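# Unload three sand cores from mould onto plywood boards

## Task

Remove three sand cores from the mould: the long core with the rounded nose, plus the two upright bladed cores in the mould half on the robot's right side. Set all three down on the plywood boards next to the mould and release them. The remaining two cores must stay upright in the mould.

## Robot and tools

Robot: two arms, left_arm and right_arm, each with six joints and a parallel gripper. Joint order in every row and every per-joint list is: waist, shoulder, elbow, wrist pitch, wrist yaw, wrist roll. Stated ranges (rad): waist -2.618 to 3.054, shoulder 0.000 to 3.142, elbow 0.000 to 3.142, wrist pitch -1.571 to 1.571, wrist yaw -1.571 to 1.571, wrist roll -2.094 to 2.094. A joint's true end may sit up to 0.059 rad either side of these.

Frames: the scene frame has its origin at table-top height midway between the nominal bases, +z up, +x out over the table, left_arm on the +y side (arm names do not match image sides). Calibrated bases: left_arm at (+0.031, +0.345, 0) m, quat_wxyz (+1.000, 0, 0, +0.008); right_arm at (+0.030, -0.335, 0) m, quat_wxyz (+1.000, 0, 0, -0.014). Each arm's hand position, orientation, velocities and wrist-camera pose are reported in that arm's own base frame; the table and fixed items use the scene frame. Reported hand poses can be off by a few centimetres, more when reaching far. The gripper's fingers point along its +z and open and close along its y; end_effector_position is the point between the pads, about 1 cm short of the tips.

The row: every moving argument uses rows of 14 numbers, always all 14 even if one arm is idle: left_arm's six joint values then its opening, then right_arm's six then its opening. Joint values are offsets, not poses, scaled to [-1, 1]: 1.0 equals 2.224 rad for waist, shoulder and elbow, and 8.485 rad for the three wrist joints. They count from the 'Joint targets' line as it stands when the action (or move) starts, not from the previous row, so resending an offset adds it again; sending 0 re-commands the current targets. The opening value is absolute: +1 fully open, -1 closed. To leave a gripper unchanged, resend its current command; 0 is itself a command (half open).

execute_actions(actions, cameras): actions is a list of up to 15-row tables; each row is one 1/30 s step, and a short table repeats its last row to fill 15 steps. An action is rejected for both arms if it would push a joint more than 0.059 rad beyond its range; the whole call is rejected if any action is malformed or the first fails that check. An empty list just returns state and images. cameras: list of names (cam_left_wrist, cam_right_wrist), omitted/null/["all"] for all, [] for none; an unknown name invalidates the call.

move(target, speed, blend, opening_speed, blocking, cameras): target is one 14-number row or a list of up to 15 rows, all offsets from the same starting Joint targets. Joints travel together, so grippers follow curves; nothing avoids obstacles or the other arm. speed is rad/s for the joint with farthest to go, 0.01 to 12.57, default 0.5, one value or one per target. blend (rad) rounds corners in a list. opening_speed (0.2 or more, per second on the -1..+1 scale) closes gently. blocking=false returns after about 0.5 s while the motion continues. The 'move:' line reports done, off_target (resting more than 0.035 rad from target), moving, held or fault, and limits=held if steps were withheld. done does not imply contact or no contact.

wait(seconds 0 to 10) lets time pass holding commands. stop brakes a running move. zoom_image(camera, region [x0,y0,x1,y1] pixels, max 504x504) enlarges part of the newest image from cam_left_wrist or cam_right_wrist (each 896x504). finished_scene(scene) ends the scene with its integer number; call nothing after it in that reply.

Results: Joint positions and velocities per arm (rad, rad/s) plus finger-pad gap (m; 0.094 fully open); 'within noise' means an arm is still. Joint targets are the base for the next offsets. grip_measured is the measured opening on the command scale; it reads slightly wide when empty and up to about 3 mm narrower than a gripped hard part. It follows the command until the force limit, so it does not reveal first contact; roughly 0.05 below the touch reading (0.11 for small or round parts) gives full squeeze of about 50 to 64 N per pad. To release, command well above grip_measured. grip_effort_nm is motor effort (negative closing), not pad force. Joint torques include arm weight, have offsets and noise; entries 1 to 3 wrap at ±28 N m. 'joint command not followed' means the clearance check altered targets; 'joint sent to its limit' means a joint was clipped at its end. Per step a joint target may lead its measured angle by at most 0.339 rad (first three) or 2.2 rad (wrists), and targets placing the gripper more than 200 mm from where it is are scaled back, so large motions need several actions.

Avoid: dropping cores or releasing them while moving, letting anything fall or end up off the table, striking the mould or table hard, pressing hard, arm-to-arm contact (including gripping the other arm's fingers), and loads or contacts on the wrist-camera cables. A stopped arm keeps pushing until commanded back past its Joint positions. Holding loads, reaching far, or straining against unreachable poses heats motors: MOTOR HOT appears at 75 °C, at 90 °C the arm folds and idles, at 100 °C it goes limp. Loose objects may occasionally be nudged. While you think, the robot keeps running its last command.

Each tool is called as name(argument=value, ...), one argument or row to a line, values as JSON.

## Session

execute_actions(
  actions=[],
)

Scene clock: 0.00 s.
left_arm: end_effector_position=(+0.3628, -0.0246, +0.2018) grip_measured=+1.000 grip_effort_nm=n/a end_effector_quat_wxyz=(+0.567, -0.059, +0.819, -0.064) | right_arm: end_effector_position=(+0.3464, +0.0128, +0.2780) grip_measured=+1.000 grip_effort_nm=n/a end_effector_quat_wxyz=(+0.512, -0.227, +0.829, +0.002)
Joint positions: left_arm=[-0.096 1.023 0.565 0.102 -0.051 -0.204 0.094] | right_arm=[-0.157 1.051 1.019 -0.506 -0.374 -0.477 0.094]
Joint velocities: within noise
Joint torques (N m): no reading
Heat: left arm: 32 °C; right arm: 36 °C.
Joint targets: left_arm=[-0.096 1.015 0.574 0.108 -0.052 -0.203] | right_arm=[-0.157 1.043 1.031 -0.504 -0.378 -0.476]
Tool commands: left_gripper/opening=+1.0 right_gripper/opening=+1.0

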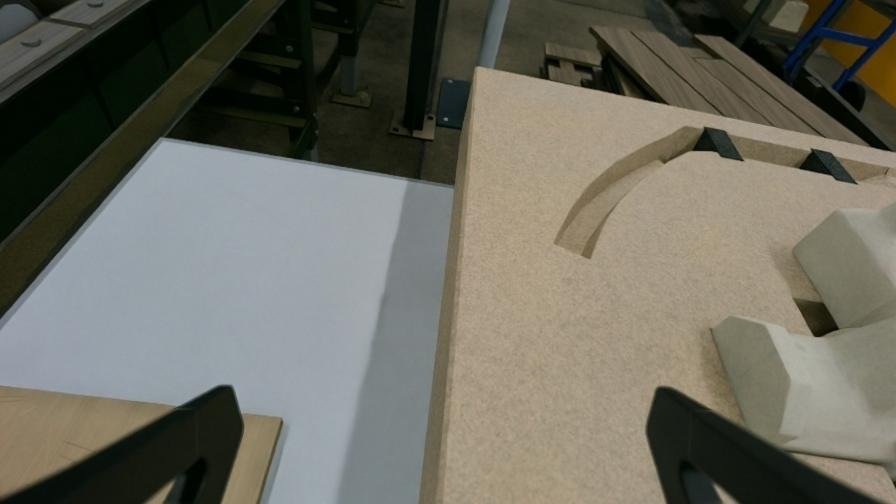

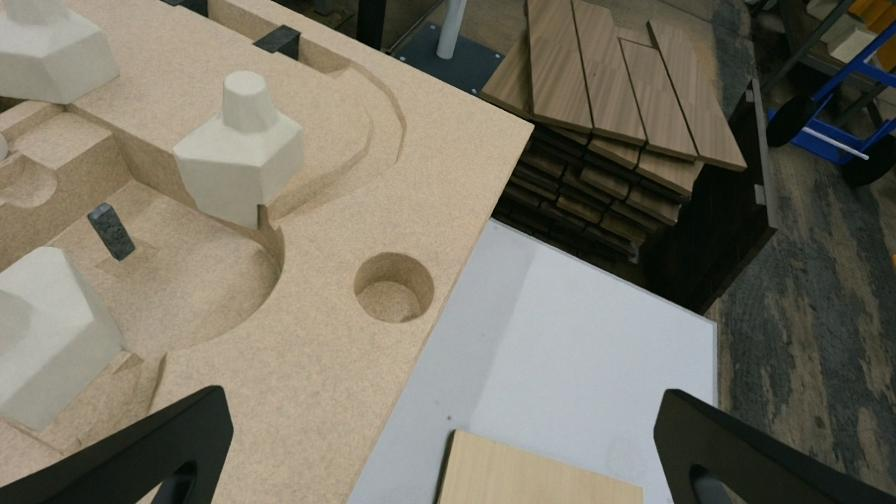

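move(
  target=[-0.0917,0.1389,0.5517,-0.1868,0.0061,0.0239,1,0.2055,0.1263,0.3462,-0.1147,0.0445,0.0561,1],
  speed=0.8,
)

Scene clock: 26.43 s.
left_arm: end_effector_position=(+0.2689, -0.0783, +0.3257) grip_measured=+1.000 grip_effort_nm=0.027 end_effector_quat_wxyz=(+0.276, +0.136, +0.951, -0.038) | right_arm: end_effector_position=(+0.2688, +0.0835, +0.3244) grip_measured=+1.000 grip_effort_nm=0.022 end_effector_quat_wxyz=(+0.275, -0.145, +0.949, +0.043)
Joint positions: left_arm=[-0.292 1.317 1.78 -1.469 -0.008 -0.006 0.094] | right_arm=[0.294 1.318 1.775 -1.463 -0.006 -0.008 0.094]
Joint velocities: within noise
Joint torques (N m): left_arm=[-0.53 -2.32 5.87 1.41 0.12 0.01] | right_arm=[0.57 -2.43 6.74 0.79 0.05 0.05]
Heat: left arm: 36 °C; right arm: 38 °C.
Joint targets: left_arm=[-0.300 1.324 1.801 -1.477 0.000 0.000] | right_arm=[0.300 1.324 1.801 -1.478 0.000 0.000]
move: done

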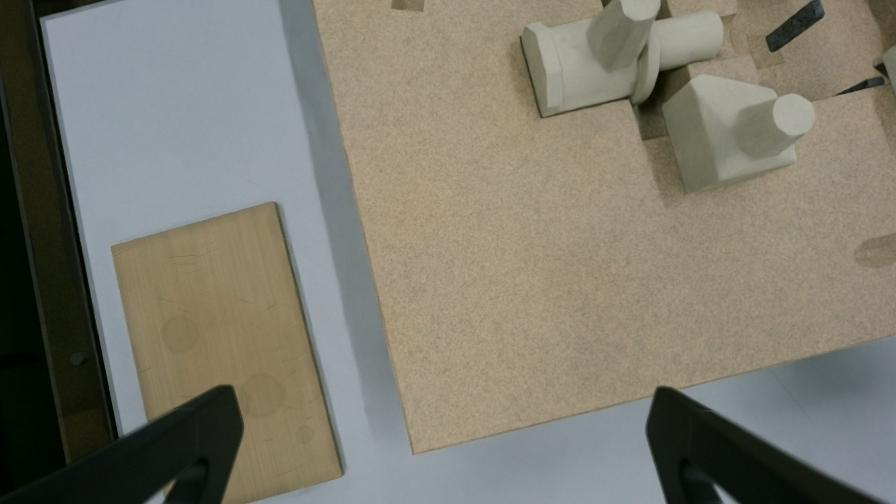

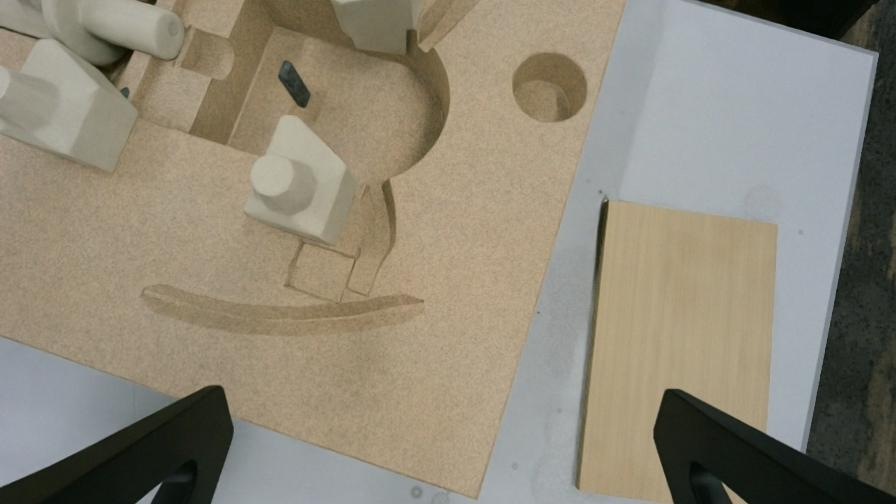

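zoom_image(
  camera="cam_right_wrist",
  region=[200, 0, 600, 320],
)

zoom_image(
  camera="cam_left_wrist",
  region=[480, 0, 896, 250],
)

zoom_image(
  camera="cam_right_wrist",
  region=[0, 0, 300, 220],
)

Scaled by 1.260.

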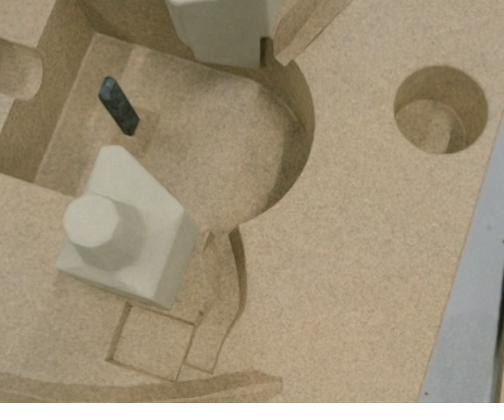

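Scaled by 1.212.

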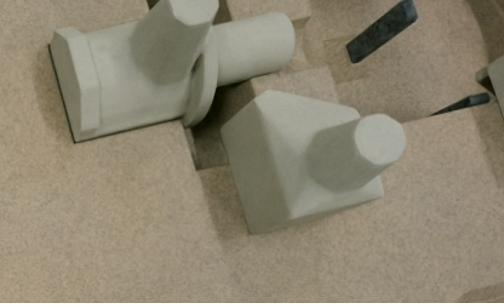

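Scaled by 1.680.

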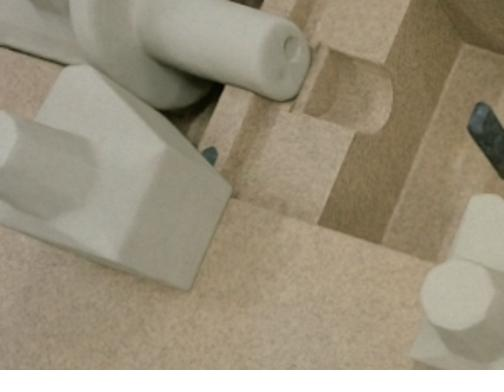

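move(
  target=[-0.1147,0.2014,0.196,0.0014,0,0,1,0.0661,0.2014,0.196,0.0014,0,0,1],
  speed=0.8,
)

Scene clock: 61.70 s.
left_arm: end_effector_position=(+0.3395, -0.2079, +0.3243) grip_measured=+1.000 grip_effort_nm=0.037 end_effector_quat_wxyz=(+0.263, +0.260, +0.926, -0.074) | right_arm: end_effector_position=(+0.3582, +0.1725, +0.3212) grip_measured=+1.000 grip_effort_nm=0.027 end_effector_quat_wxyz=(+0.260, -0.216, +0.939, +0.060)
Joint positions: left_arm=[-0.553 1.768 2.215 -1.466 -0.003 -0.005 0.094] | right_arm=[0.444 1.771 2.212 -1.47 -0.005 -0.007 0.094]
Joint velocities: within noise
Joint torques (N m): left_arm=[-0.14 -6.35 6.02 1.45 0.03 0] | right_arm=[0.27 -6.53 6.71 0.96 0.03 0.04]
Heat: left arm: 36 °C; right arm: 37 °C.
Joint targets: left_arm=[-0.555 1.772 2.237 -1.465 0.000 0.000] | right_arm=[0.447 1.772 2.237 -1.466 -0.001 0.000]
move: done

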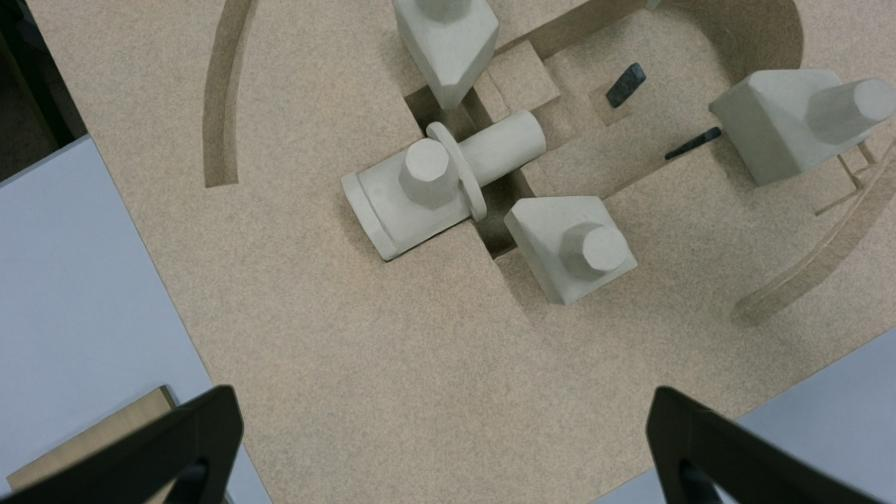

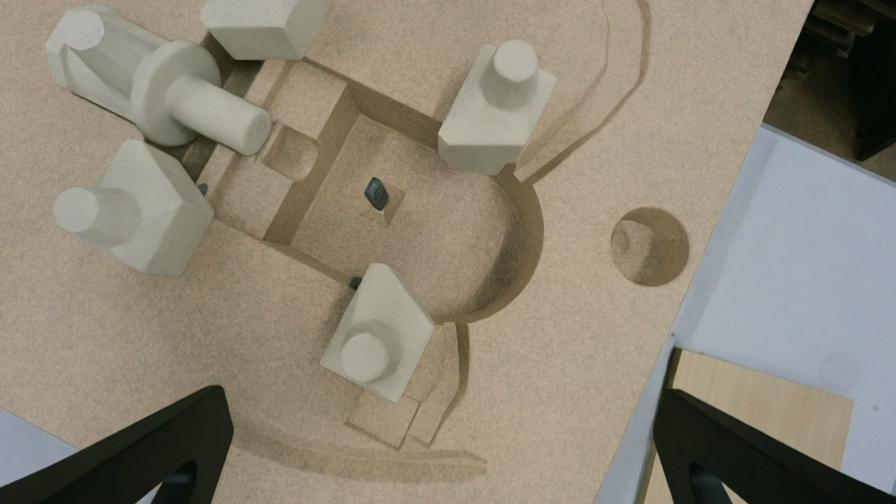

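zoom_image(
  camera="cam_right_wrist",
  region=[40, 0, 320, 280],
)

zoom_image(
  camera="cam_right_wrist",
  region=[320, 0, 680, 220],
)

zoom_image(
  camera="cam_right_wrist",
  region=[280, 220, 560, 480],
)

zoom_image(
  camera="cam_left_wrist",
  region=[320, 60, 660, 320],
)

Scaled by 1.800.

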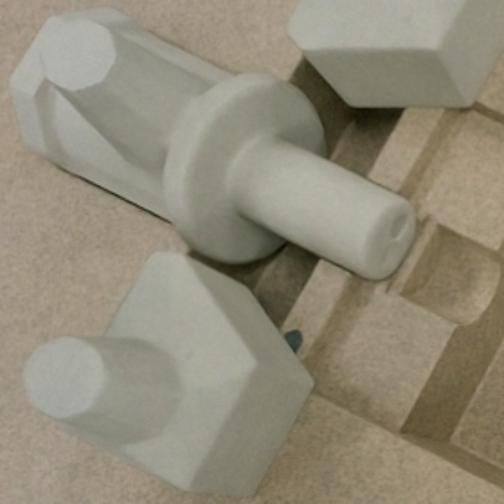

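Scaled by 1.400.

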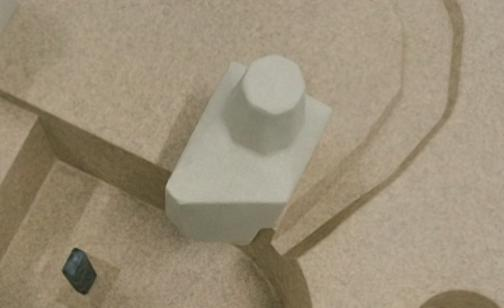

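Scaled by 1.800.

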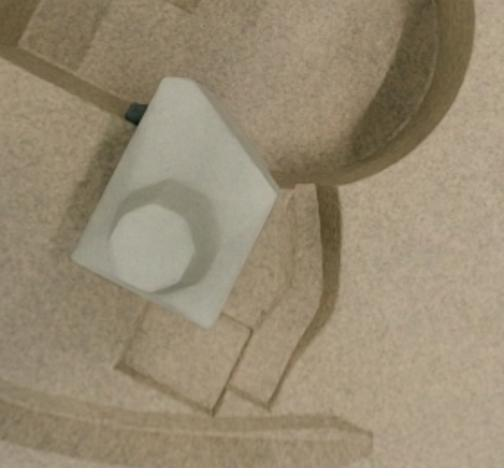

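Scaled by 1.482.

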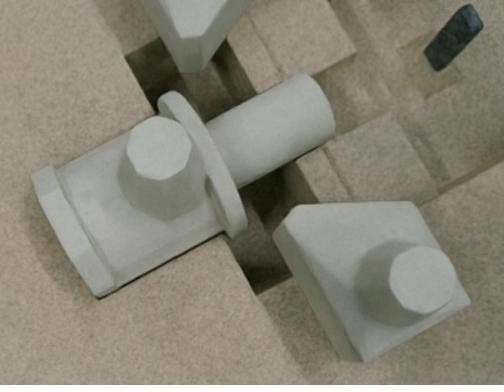

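move(
  target=[0,0,0,0,0,0,1,0.054,-0.1034,-0.2968,0.0296,0,0,1],
  speed=0.7,
)

Scene clock: 126.10 s.
left_arm: end_effector_position=(+0.3395, -0.2079, +0.3243) grip_measured=+1.000 grip_effort_nm=0.037 end_effector_quat_wxyz=(+0.263, +0.260, +0.926, -0.074) | right_arm: end_effector_position=(+0.2953, +0.1876, +0.2099) grip_measured=+1.000 grip_effort_nm=0.022 end_effector_quat_wxyz=(+0.166, -0.276, +0.945, +0.049)
Joint positions: left_arm=[-0.553 1.768 2.215 -1.466 -0.003 -0.005 0.094] | right_arm=[0.561 1.572 1.583 -1.234 -0.003 -0.007 0.094]
Joint velocities: within noise
Joint torques (N m): left_arm=[-0.08 -6.38 5.93 1.46 0.06 -0.01] | right_arm=[0.47 -8.16 5 0.81 0.02 0.04]
Heat: left arm: 35 °C; right arm: 37 °C.
Joint targets: left_arm=[-0.555 1.772 2.237 -1.465 0.000 0.000] | right_arm=[0.567 1.542 1.577 -1.215 0.000 0.000]
move: done

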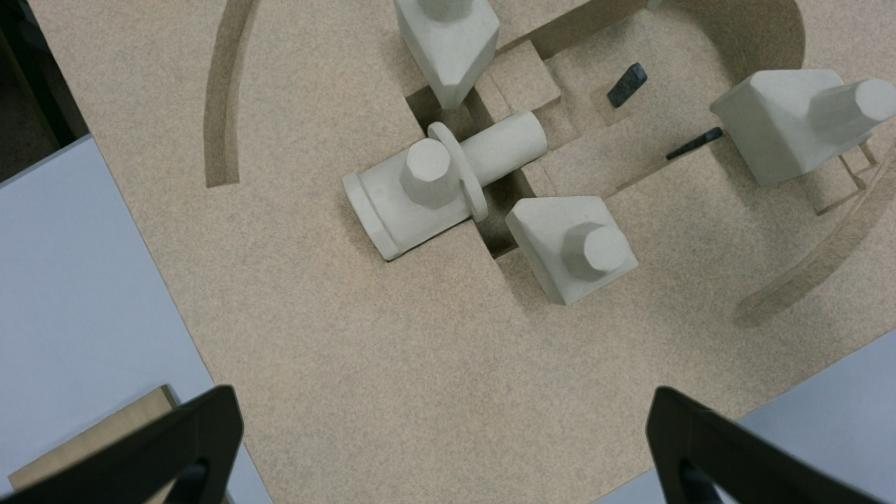

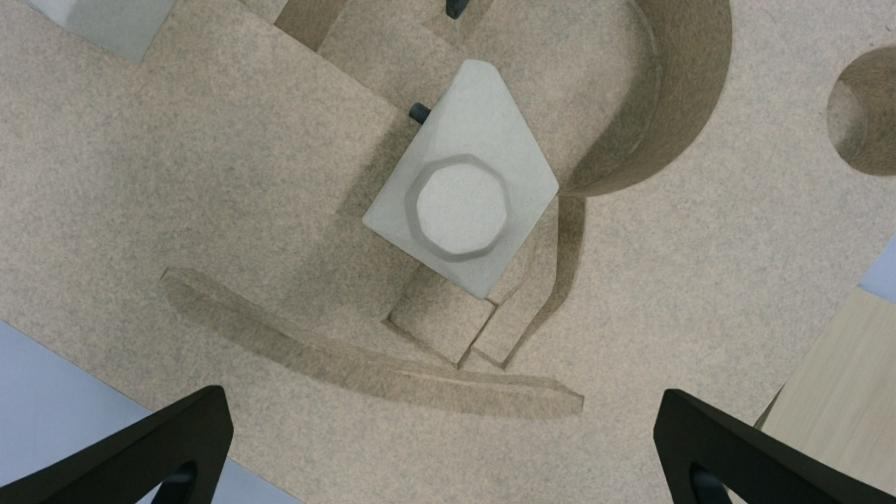

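move(
  target=[0,0,0,0,0,0,1,-0.0054,0.0553,-0.0751,0.0359,0,0,1],
  speed=0.3,
)

Scene clock: 138.20 s.
left_arm: end_effector_position=(+0.3395, -0.2079, +0.3243) grip_measured=+1.000 grip_effort_nm=0.032 end_effector_quat_wxyz=(+0.263, +0.260, +0.926, -0.074) | right_arm: end_effector_position=(+0.3310, +0.2101, +0.1500) grip_measured=+1.000 grip_effort_nm=0.027 end_effector_quat_wxyz=(+0.189, -0.275, +0.941, +0.056)
Joint positions: left_arm=[-0.553 1.768 2.215 -1.466 -0.003 -0.005 0.094] | right_arm=[0.561 1.658 1.416 -0.932 -0.003 -0.007 0.094]
Joint velocities: within noise
Joint torques (N m): left_arm=[-0.13 -6.34 5.98 1.44 0.04 0] | right_arm=[-0.58 -6.16 5.29 0.97 0.02 0.04]
Heat: left arm: 35 °C; right arm: 37 °C.
Joint targets: left_arm=[-0.555 1.772 2.237 -1.465 0.000 0.000] | right_arm=[0.555 1.665 1.410 -0.910 0.000 0.000]
move: done

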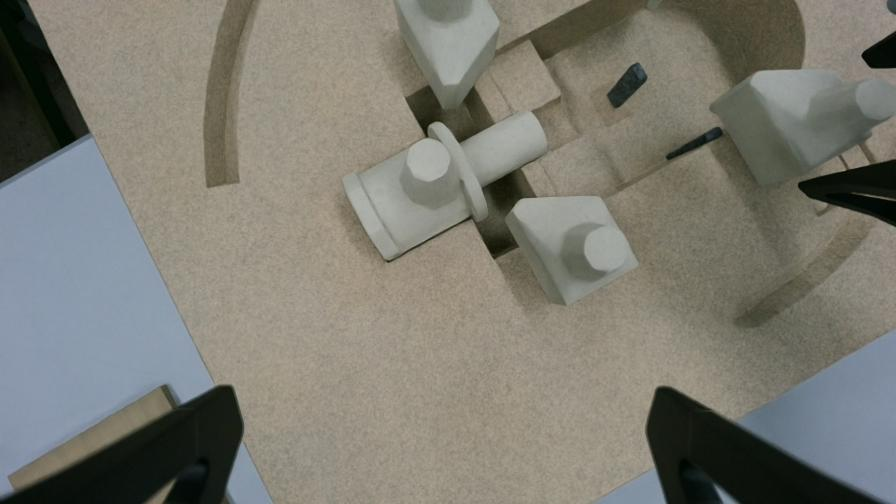

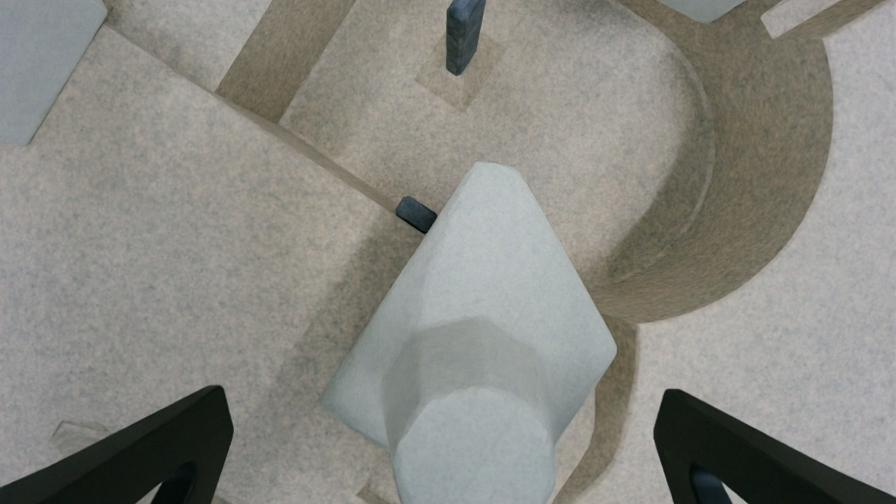

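move(
  target=[
    [0,0,0,0,0,0,1,-0.0067,0.0157,0.0018,0,0,0,1],
    [0,0,0,0,0,0,1,-0.0067,0.0157,0.0018,0,0,0,-0.5],
  ],
  speed=0.2,
  opening_speed=1.0,
)

Scene clock: 148.23 s.
left_arm: end_effector_position=(+0.3395, -0.2079, +0.3243) grip_measured=+1.000 grip_effort_nm=0.027 end_effector_quat_wxyz=(+0.263, +0.260, +0.926, -0.074) | right_arm: end_effector_position=(+0.3350, +0.2074, +0.1389) grip_measured=+0.333 grip_effort_nm=-1.004 end_effector_quat_wxyz=(+0.176, -0.263, +0.947, +0.055)
Joint positions: left_arm=[-0.553 1.768 2.215 -1.466 -0.003 -0.005 0.094] | right_arm=[0.547 1.689 1.416 -0.927 -0.011 0.006 0.063]
Joint velocities: within noise
Joint torques (N m): left_arm=[-0.05 -6.3 5.98 1.44 0.04 0.01] | right_arm=[-0.58 -6.11 5.55 0.85 0.09 -0.11]
Heat: left arm: 35 °C; right arm: 37 °C.
Joint targets: left_arm=[-0.555 1.772 2.237 -1.465 0.000 0.000] | right_arm=[0.540 1.700 1.414 -0.910 0.000 0.000]
move: done

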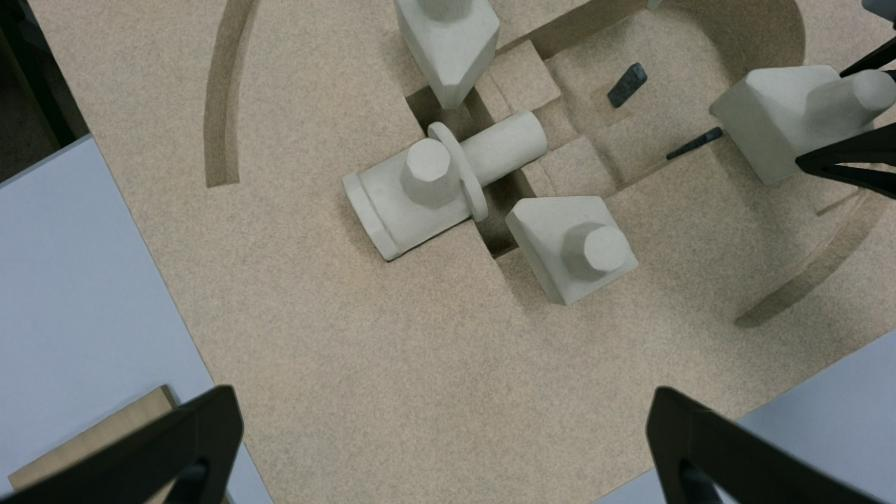

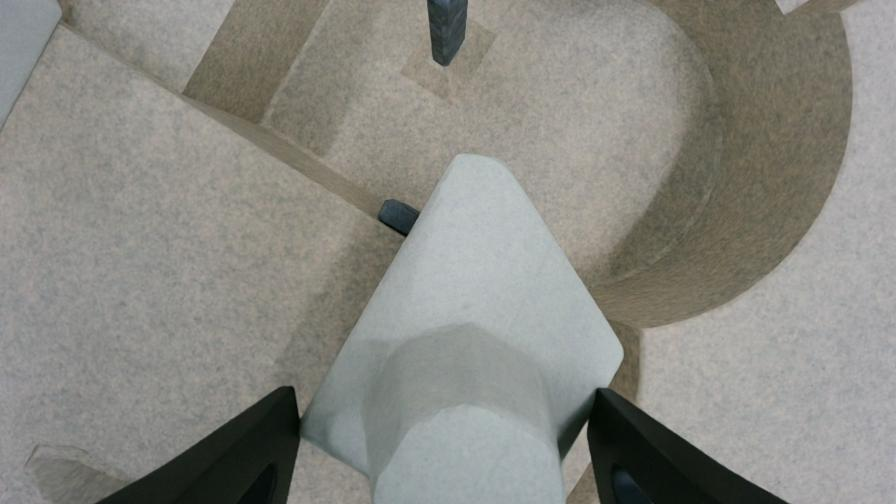

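move(
  target=[
    [0,0,0,0,0,0,1,0,0,0,0,0,0,1],
    [0,0,0,0,0,0,1,0,-0.0005,0.0342,-0.009,0,0,1],
    [0,0,0,0,0,0,1,0,-0.0005,0.0342,-0.009,0,0,-0.6],
  ],
  speed=0.2,
  opening_speed=1.0,
)

Scene clock: 159.23 s.
left_arm: end_effector_position=(+0.3395, -0.2079, +0.3243) grip_measured=+1.000 grip_effort_nm=0.027 end_effector_quat_wxyz=(+0.263, +0.260, +0.926, -0.074) | right_arm: end_effector_position=(+0.3350, +0.2063, +0.1499) grip_measured=-0.260 grip_effort_nm=-1.004 end_effector_quat_wxyz=(+0.174, -0.263, +0.947, +0.052)
Joint positions: left_arm=[-0.553 1.768 2.215 -1.466 -0.003 -0.005 0.094] | right_arm=[0.547 1.692 1.464 -0.978 -0.006 0.006 0.035]
Joint velocities: within noise
Joint torques (N m): left_arm=[-0.14 -6.28 5.98 1.46 0.04 0] | right_arm=[-0.59 -6.37 7.77 0.6 0.04 -0.11]
Heat: left arm: 35 °C; right arm: 37 °C.
Joint targets: left_arm=[-0.555 1.772 2.237 -1.465 0.000 0.000] | right_arm=[0.540 1.699 1.490 -0.986 -0.001 0.000]
move: done

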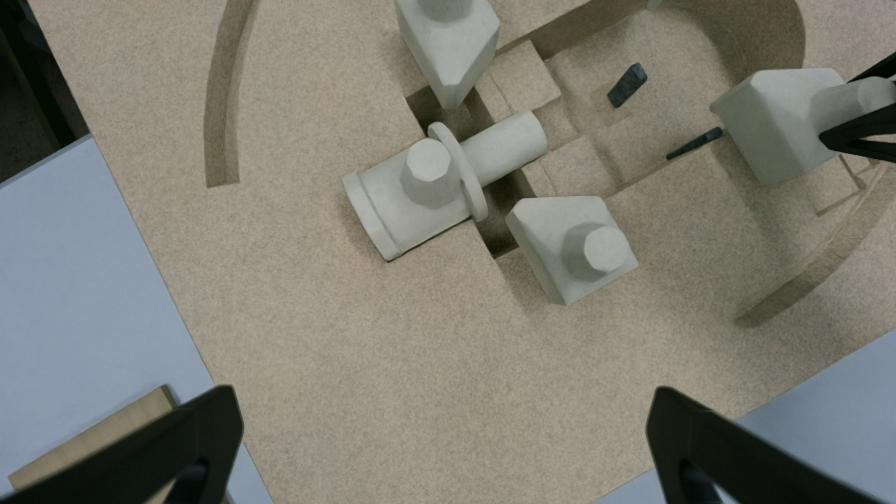

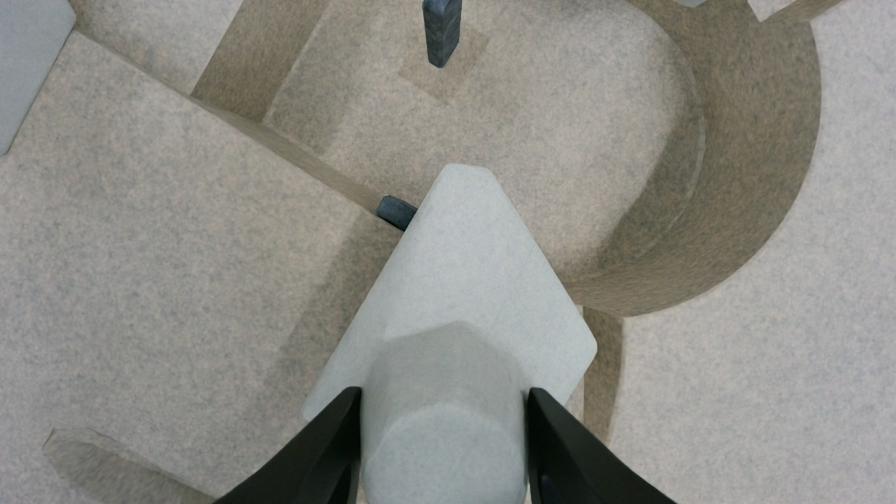

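move(
  target=[
    [0,0,0,0,0,0,1,0,0.0049,0.0558,-0.0133,0,0,-0.6],
    [0,0,0,0,0,0,1,0,0.0189,0.1329,-0.0299,0,0,-0.6],
    [0,0,0,0,0,0,1,0,0.0414,0.2203,-0.0469,0,0,-0.6],
    [0,0,0,0,0,0,1,0,0.0771,0.3282,-0.0658,0,0,-0.6],
  ],
  speed=0.3,
  blend=0.03,
)

Scene clock: 170.33 s.
left_arm: end_effector_position=(+0.3395, -0.2079, +0.3243) grip_measured=+1.000 grip_effort_nm=0.032 end_effector_quat_wxyz=(+0.263, +0.260, +0.926, -0.074) | right_arm: end_effector_position=(+0.3332, +0.2052, +0.2650) grip_measured=-0.265 grip_effort_nm=-1.004 end_effector_quat_wxyz=(+0.153, -0.264, +0.951, +0.046)
Joint positions: left_arm=[-0.553 1.768 2.215 -1.466 -0.003 -0.005 0.094] | right_arm=[0.547 1.868 2.178 -1.56 -0.006 0.006 0.035]
Joint velocities: within noise
Joint torques (N m): left_arm=[-0.17 -6.41 5.89 1.45 0.06 0] | right_arm=[-0.59 -7.32 8.21 0.76 0.03 -0.11]
Heat: left arm: 35 °C; right arm: 37 °C.
Joint targets: left_arm=[-0.555 1.772 2.237 -1.465 0.000 0.000] | right_arm=[0.540 1.870 2.220 -1.545 -0.001 0.000]
move: off_target (right_arm); right_arm: the elbow is farthest, 0.042 rad from its target

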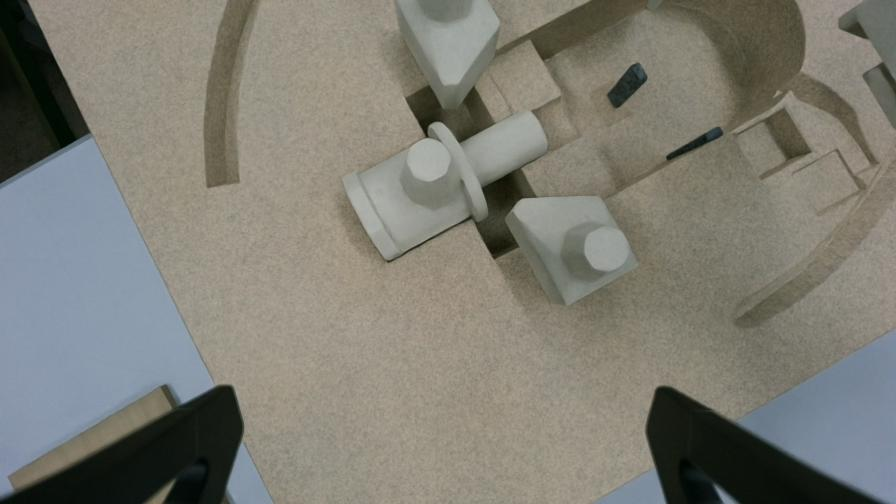

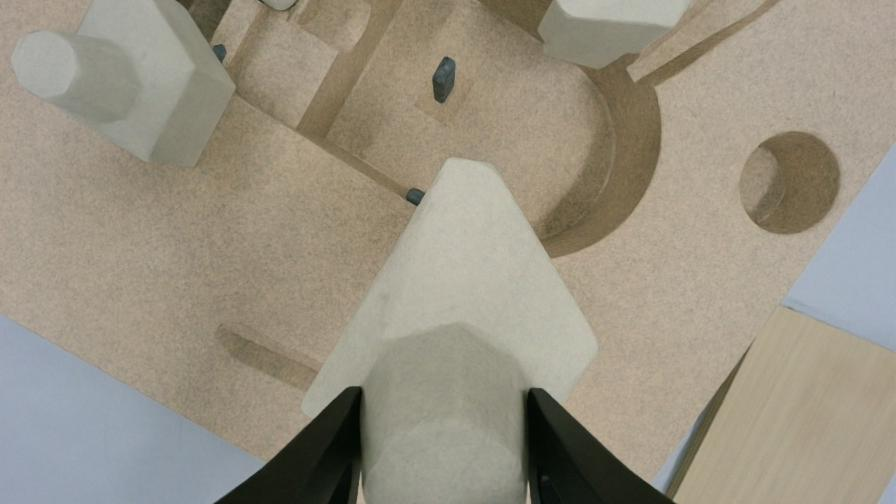

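move(
  target=[-0.1821,-0.4361,-0.6772,0.1575,0,0,1,0,0,0,0,0,0,-0.6],
  speed=0.8,
)

Scene clock: 178.47 s.
left_arm: end_effector_position=(+0.1939, -0.2702, +0.2936) grip_measured=+1.000 grip_effort_nm=0.037 end_effector_quat_wxyz=(+0.551, +0.357, +0.699, -0.285) | right_arm: end_effector_position=(+0.3329, +0.2050, +0.2648) grip_measured=-0.265 grip_effort_nm=-1.009 end_effector_quat_wxyz=(+0.152, -0.264, +0.951, +0.046)
Joint positions: left_arm=[-0.953 0.819 0.739 -0.153 -0.002 -0.005 0.094] | right_arm=[0.547 1.868 2.178 -1.561 -0.006 0.006 0.035]
Joint velocities: within noise
Joint torques (N m): left_arm=[-0.46 -2.07 5.23 2.48 0.05 -0.01] | right_arm=[-0.61 -7.34 8.2 0.75 0.04 -0.11]
Heat: left arm: 35 °C; right arm: 37 °C.
Joint targets: left_arm=[-0.960 0.802 0.731 -0.129 0.000 0.000] | right_arm=[0.540 1.870 2.220 -1.545 -0.001 0.000]
move: off_target (right_arm); right_arm: the elbow is farthest, 0.042 rad from its target

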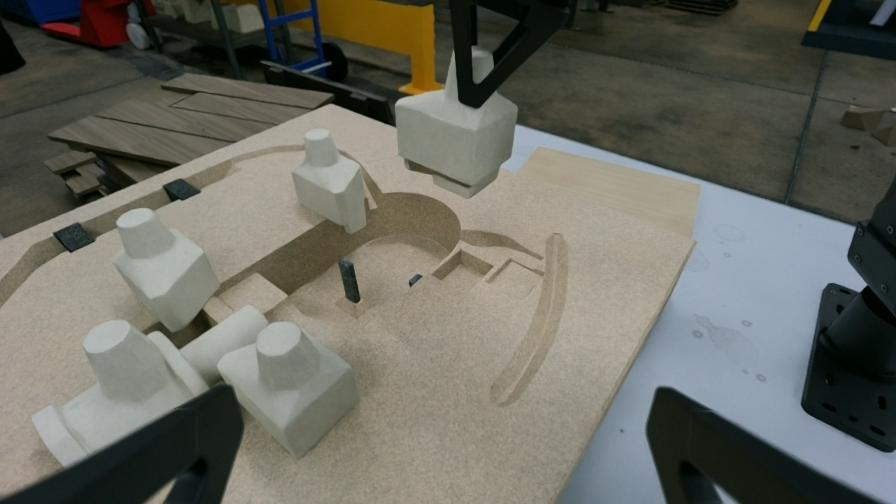

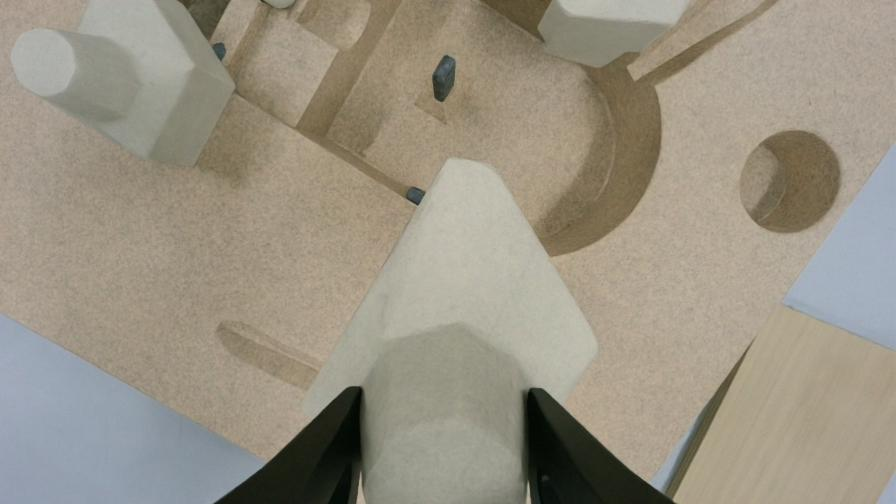

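zoom_image(
  camera="cam_left_wrist",
  region=[360, 20, 640, 220],
)

zoom_image(
  camera="cam_left_wrist",
  region=[10, 100, 390, 480],
)

Scaled by 1.800.

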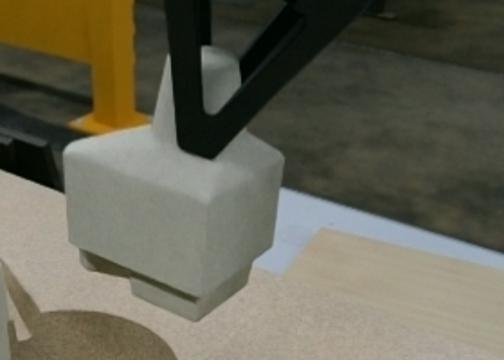

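Scaled by 1.326.

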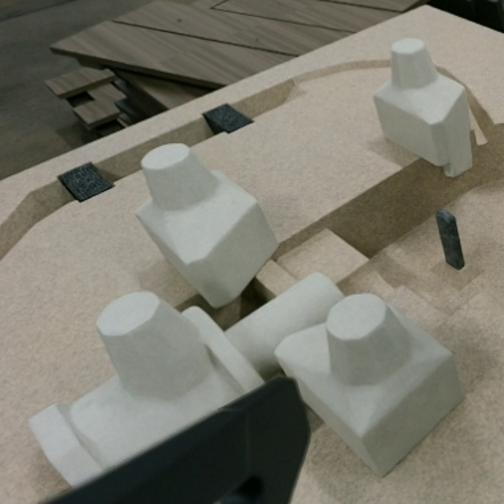

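move(
  target=[0.368,0.6806,0.692,-0.1498,0.1055,0.1694,1,-0.4613,-0.2653,-0.4406,0.0501,0,0,-0.6],
  speed=0.7,
)

Scene clock: 224.50 s.
left_arm: end_effector_position=(+0.4452, -0.1974, +0.1756) grip_measured=+1.000 grip_effort_nm=0.017 end_effector_quat_wxyz=(+0.296, +0.656, +0.627, -0.298) | right_arm: end_effector_position=(+0.2497, -0.1298, +0.1759) grip_measured=-0.265 grip_effort_nm=-0.999 end_effector_quat_wxyz=(+0.154, +0.239, +0.958, -0.038)
Joint positions: left_arm=[-0.135 2.301 2.247 -1.389 0.86 1.423 0.094] | right_arm=[-0.482 1.317 1.235 -1.169 0.001 0.006 0.035]
Joint velocities: within noise
Joint torques (N m): left_arm=[-0.38 -10.02 6.49 0.57 0.89 0.08] | right_arm=[-0.32 -6.74 5.93 1.09 -0.03 -0.11]
Heat: left arm: 43 °C; right arm: 37 °C.
Joint targets: left_arm=[-0.141 2.316 2.270 -1.400 0.895 1.437] | right_arm=[-0.486 1.281 1.240 -1.119 -0.001 0.000]
move: off_target (right_arm); right_arm: the wrist pitch is farthest, 0.049 rad from its target

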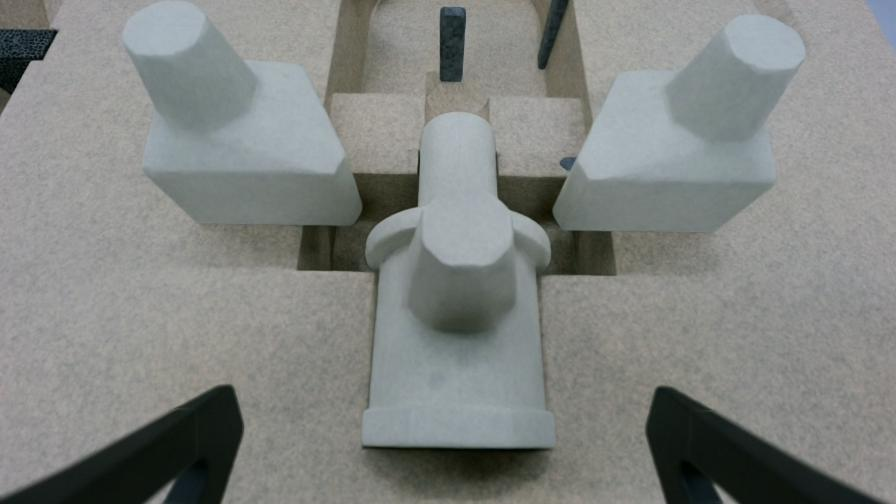

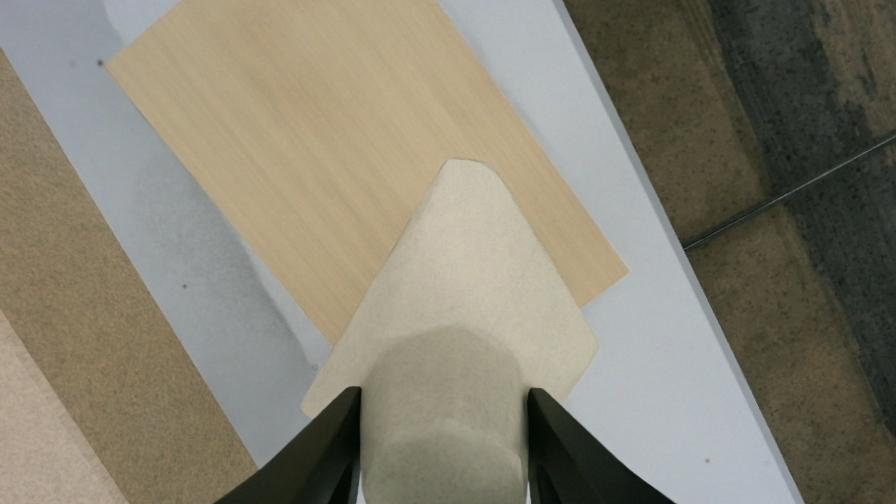

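move(
  target=[0,0,0,0,0,0,1,0,-0.0139,-0.1596,0.0405,0,0,-0.6],
  speed=0.4,
  cameras=["cam_right_wrist"],
)

Scene clock: 232.70 s.
left_arm: end_effector_position=(+0.4449, -0.1975, +0.1756) grip_measured=+1.000 grip_effort_nm=0.027 end_effector_quat_wxyz=(+0.296, +0.656, +0.627, -0.298) | right_arm: end_effector_position=(+0.2483, -0.1291, +0.1056) grip_measured=-0.265 grip_effort_nm=-1.004 end_effector_quat_wxyz=(+0.179, +0.237, +0.954, -0.044)
Joint positions: left_arm=[-0.135 2.301 2.247 -1.39 0.861 1.424 0.094] | right_arm=[-0.482 1.259 0.897 -0.839 0.002 0.005 0.035]
Joint velocities: within noise
Joint torques (N m): left_arm=[-0.43 -10.06 6.49 0.57 0.9 0.12] | right_arm=[-0.38 -4.07 4.82 1.29 -0.03 -0.1]
Heat: left arm: 39 °C; right arm: 36 °C.
Joint targets: left_arm=[-0.141 2.316 2.270 -1.400 0.895 1.437] | right_arm=[-0.486 1.249 0.885 -0.776 -0.001 0.000]
move: off_target (right_arm); right_arm: the wrist pitch is farthest, 0.063 rad from its target
Images, in order (width x height): cam_right_wrist 896x504.

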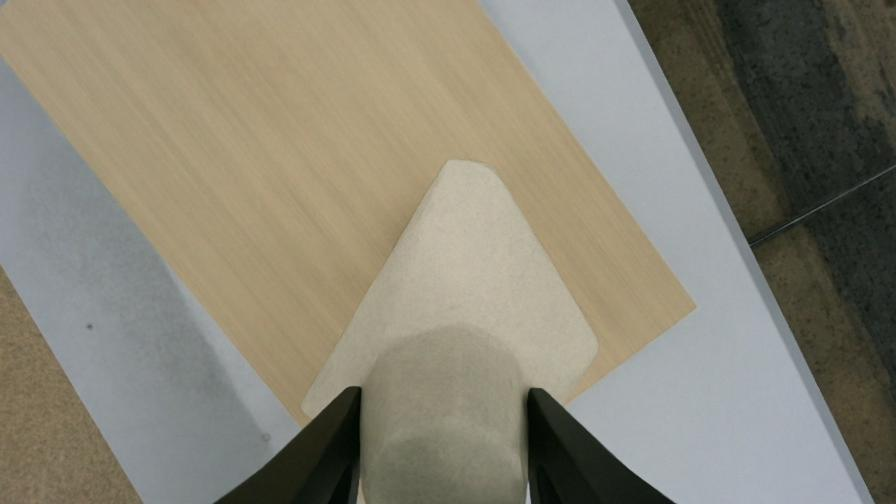

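move(
  target=[0,0,0,0,0,0,1,0,0.0524,0.0067,0.012,0,0,-0.6],
  speed=0.15,
  cameras=["cam_left_wrist","cam_right_wrist"],
)

Scene clock: 237.47 s.
left_arm: end_effector_position=(+0.4449, -0.1975, +0.1757) grip_measured=+1.000 grip_effort_nm=0.027 end_effector_quat_wxyz=(+0.296, +0.656, +0.626, -0.299) | right_arm: end_effector_position=(+0.2744, -0.1458, +0.1007) grip_measured=-0.266 grip_effort_nm=-1.004 end_effector_quat_wxyz=(+0.207, +0.237, +0.948, -0.059)
Joint positions: left_arm=[-0.135 2.301 2.247 -1.39 0.861 1.424 0.094] | right_arm=[-0.482 1.333 0.906 -0.71 0.017 0.004 0.034]
Joint velocities: within noise
Joint torques (N m): left_arm=[-0.46 -9.98 6.5 0.56 0.92 0.09] | right_arm=[-0.38 -1.47 5.33 1.13 -0.17 -0.09]
Heat: left arm: 38 °C; right arm: 36 °C.
Joint targets: left_arm=[-0.141 2.316 2.270 -1.400 0.895 1.438] | right_arm=[-0.486 1.366 0.900 -0.674 -0.001 0.000]
move: off_target (right_arm); right_arm: the wrist pitch is farthest, 0.036 rad from its target

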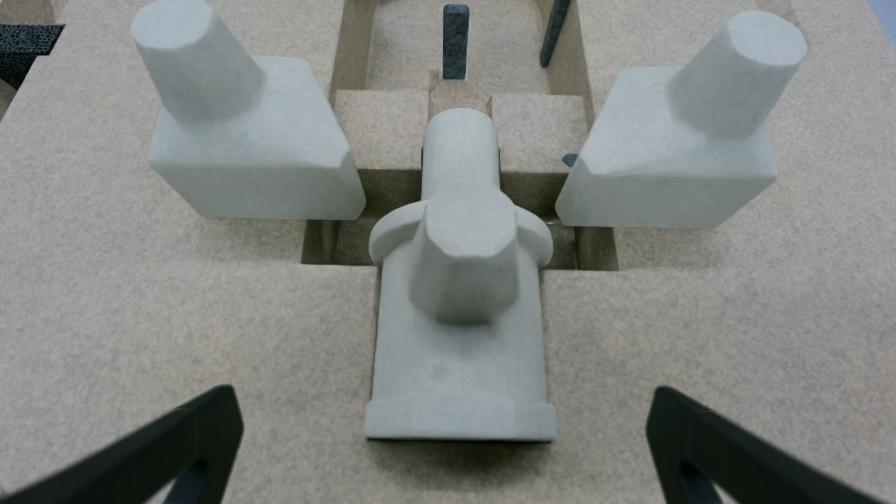

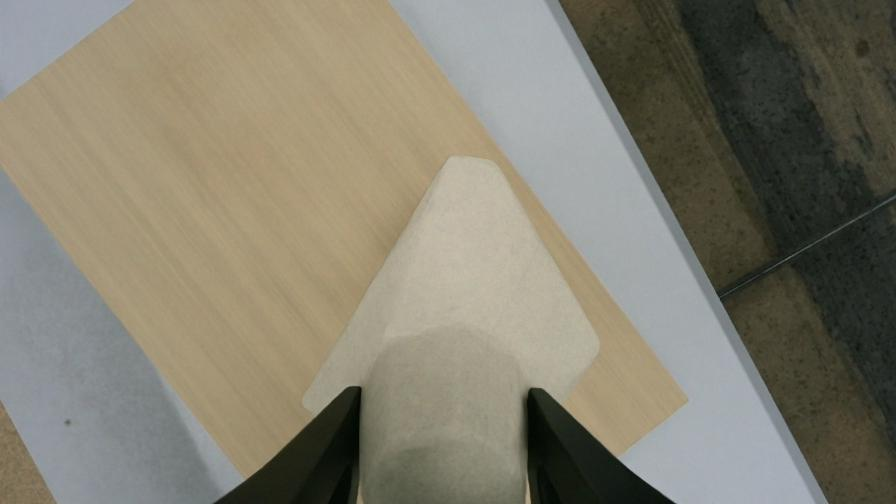

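move(
  target=[0,0,0,0,0,0,1,0,-0.0085,0.0022,-0.0075,0,0,-0.6],
  speed=0.15,
  cameras=["cam_right_wrist"],
)

Scene clock: 243.30 s.
left_arm: end_effector_position=(+0.4449, -0.1975, +0.1757) grip_measured=+1.000 grip_effort_nm=0.032 end_effector_quat_wxyz=(+0.296, +0.656, +0.626, -0.299) | right_arm: end_effector_position=(+0.2715, -0.1441, +0.0991) grip_measured=-0.267 grip_effort_nm=-1.004 end_effector_quat_wxyz=(+0.200, +0.237, +0.949, -0.057)
Joint positions: left_arm=[-0.135 2.301 2.247 -1.39 0.861 1.424 0.094] | right_arm=[-0.482 1.334 0.906 -0.725 0.016 0.004 0.034]
Joint velocities: within noise
Joint torques (N m): left_arm=[-0.54 -10.03 6.57 0.54 0.9 0.09] | right_arm=[-0.38 -2.96 5.65 0.64 -0.16 -0.08]
Heat: left arm: 39 °C; right arm: 36 °C.
Joint targets: left_arm=[-0.141 2.316 2.270 -1.400 0.895 1.437] | right_arm=[-0.486 1.347 0.905 -0.738 -0.001 0.000]
move: done
Images, in order (width x height): cam_right_wrist 896x504.

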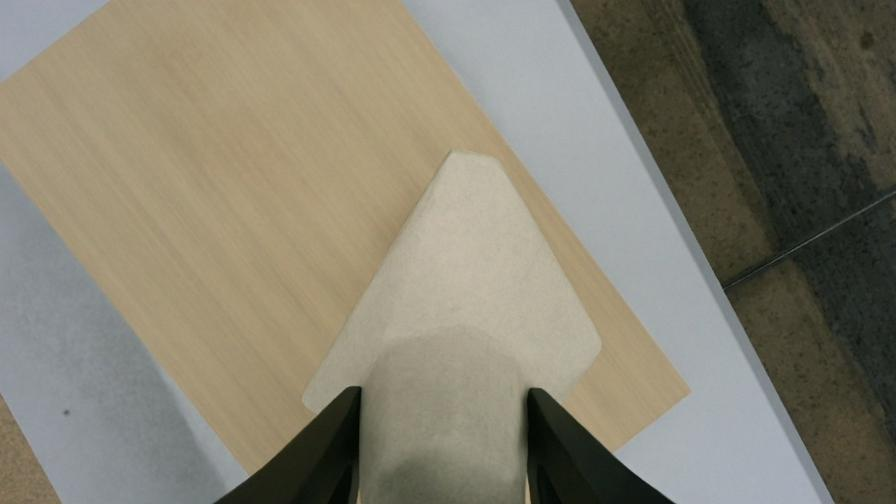

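move(
  target=[0,0,0,0,0,0,1,0,0.0247,0.0247,-0.0071,0,0,-0.6],
  speed=0.15,
  cameras=["cam_right_wrist"],
)

Scene clock: 249.77 s.
left_arm: end_effector_position=(+0.4449, -0.1975, +0.1757) grip_measured=+1.000 grip_effort_nm=0.027 end_effector_quat_wxyz=(+0.296, +0.656, +0.626, -0.299) | right_arm: end_effector_position=(+0.2725, -0.1445, +0.0997) grip_measured=-0.268 grip_effort_nm=-1.004 end_effector_quat_wxyz=(+0.180, +0.237, +0.953, -0.052)
Joint positions: left_arm=[-0.135 2.301 2.247 -1.39 0.861 1.424 0.094] | right_arm=[-0.482 1.374 0.955 -0.776 0.016 0.003 0.034]
Joint velocities: within noise
Joint torques (N m): left_arm=[-0.46 -9.95 6.54 0.53 0.9 0.09] | right_arm=[-0.38 -2.1 6.01 0.51 -0.16 -0.08]
Heat: left arm: 41 °C; right arm: 36 °C.
Joint targets: left_arm=[-0.141 2.316 2.270 -1.400 0.895 1.437] | right_arm=[-0.486 1.402 0.960 -0.798 0.000 0.000]
move: done
Images, in order (width x height): cam_right_wrist 896x504.

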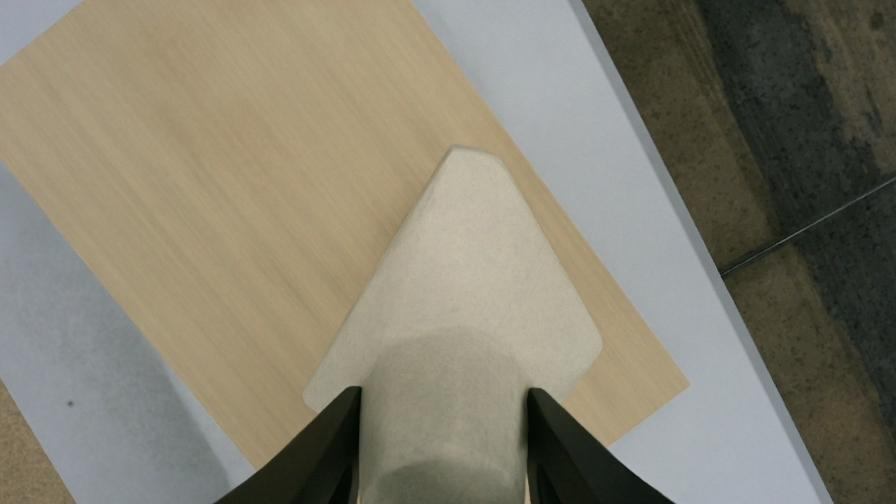

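move(
  target=[0,0,0,0,0,0,1,0,0,0,0,0,0,0.6],
  opening_speed=0.6,
  cameras=["cam_right_wrist"],
)

Scene clock: 255.63 s.
left_arm: end_effector_position=(+0.4449, -0.1975, +0.1757) grip_measured=+1.000 grip_effort_nm=0.037 end_effector_quat_wxyz=(+0.296, +0.656, +0.626, -0.299) | right_arm: end_effector_position=(+0.2654, -0.1376, +0.0927) grip_measured=+0.597 grip_effort_nm=0.178 end_effector_quat_wxyz=(+0.156, +0.237, +0.958, -0.038)
Joint positions: left_arm=[-0.135 2.301 2.247 -1.39 0.861 1.424 0.094] | right_arm=[-0.482 1.387 0.956 -0.816 0 0.003 0.075]
Joint velocities: within noise
Joint torques (N m): left_arm=[-0.39 -10.04 6.57 0.56 0.9 0.11] | right_arm=[-0.38 -3.12 5.86 0.8 -0.01 -0.07]
Heat: left arm: 41 °C; right arm: 36 °C.
Joint targets: left_arm=[-0.141 2.316 2.270 -1.400 0.895 1.437] | right_arm=[-0.486 1.402 0.960 -0.798 0.000 0.000]
move: done
Images, in order (width x height): cam_right_wrist 896x504.

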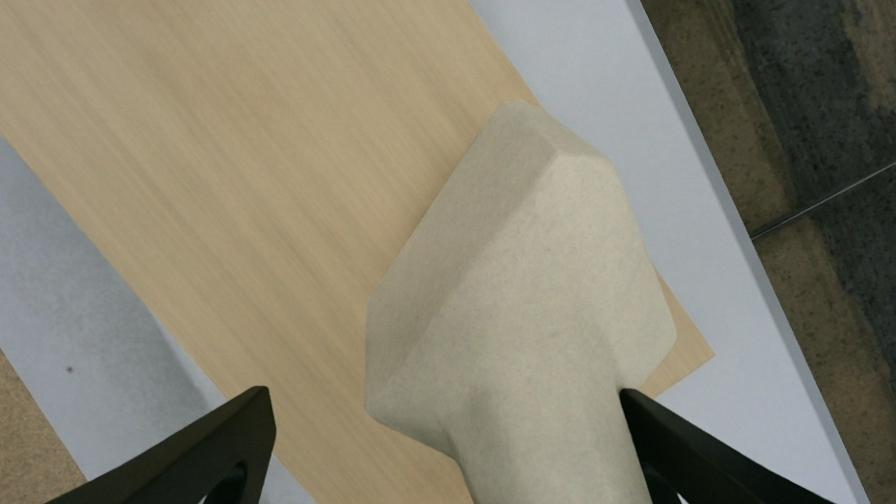

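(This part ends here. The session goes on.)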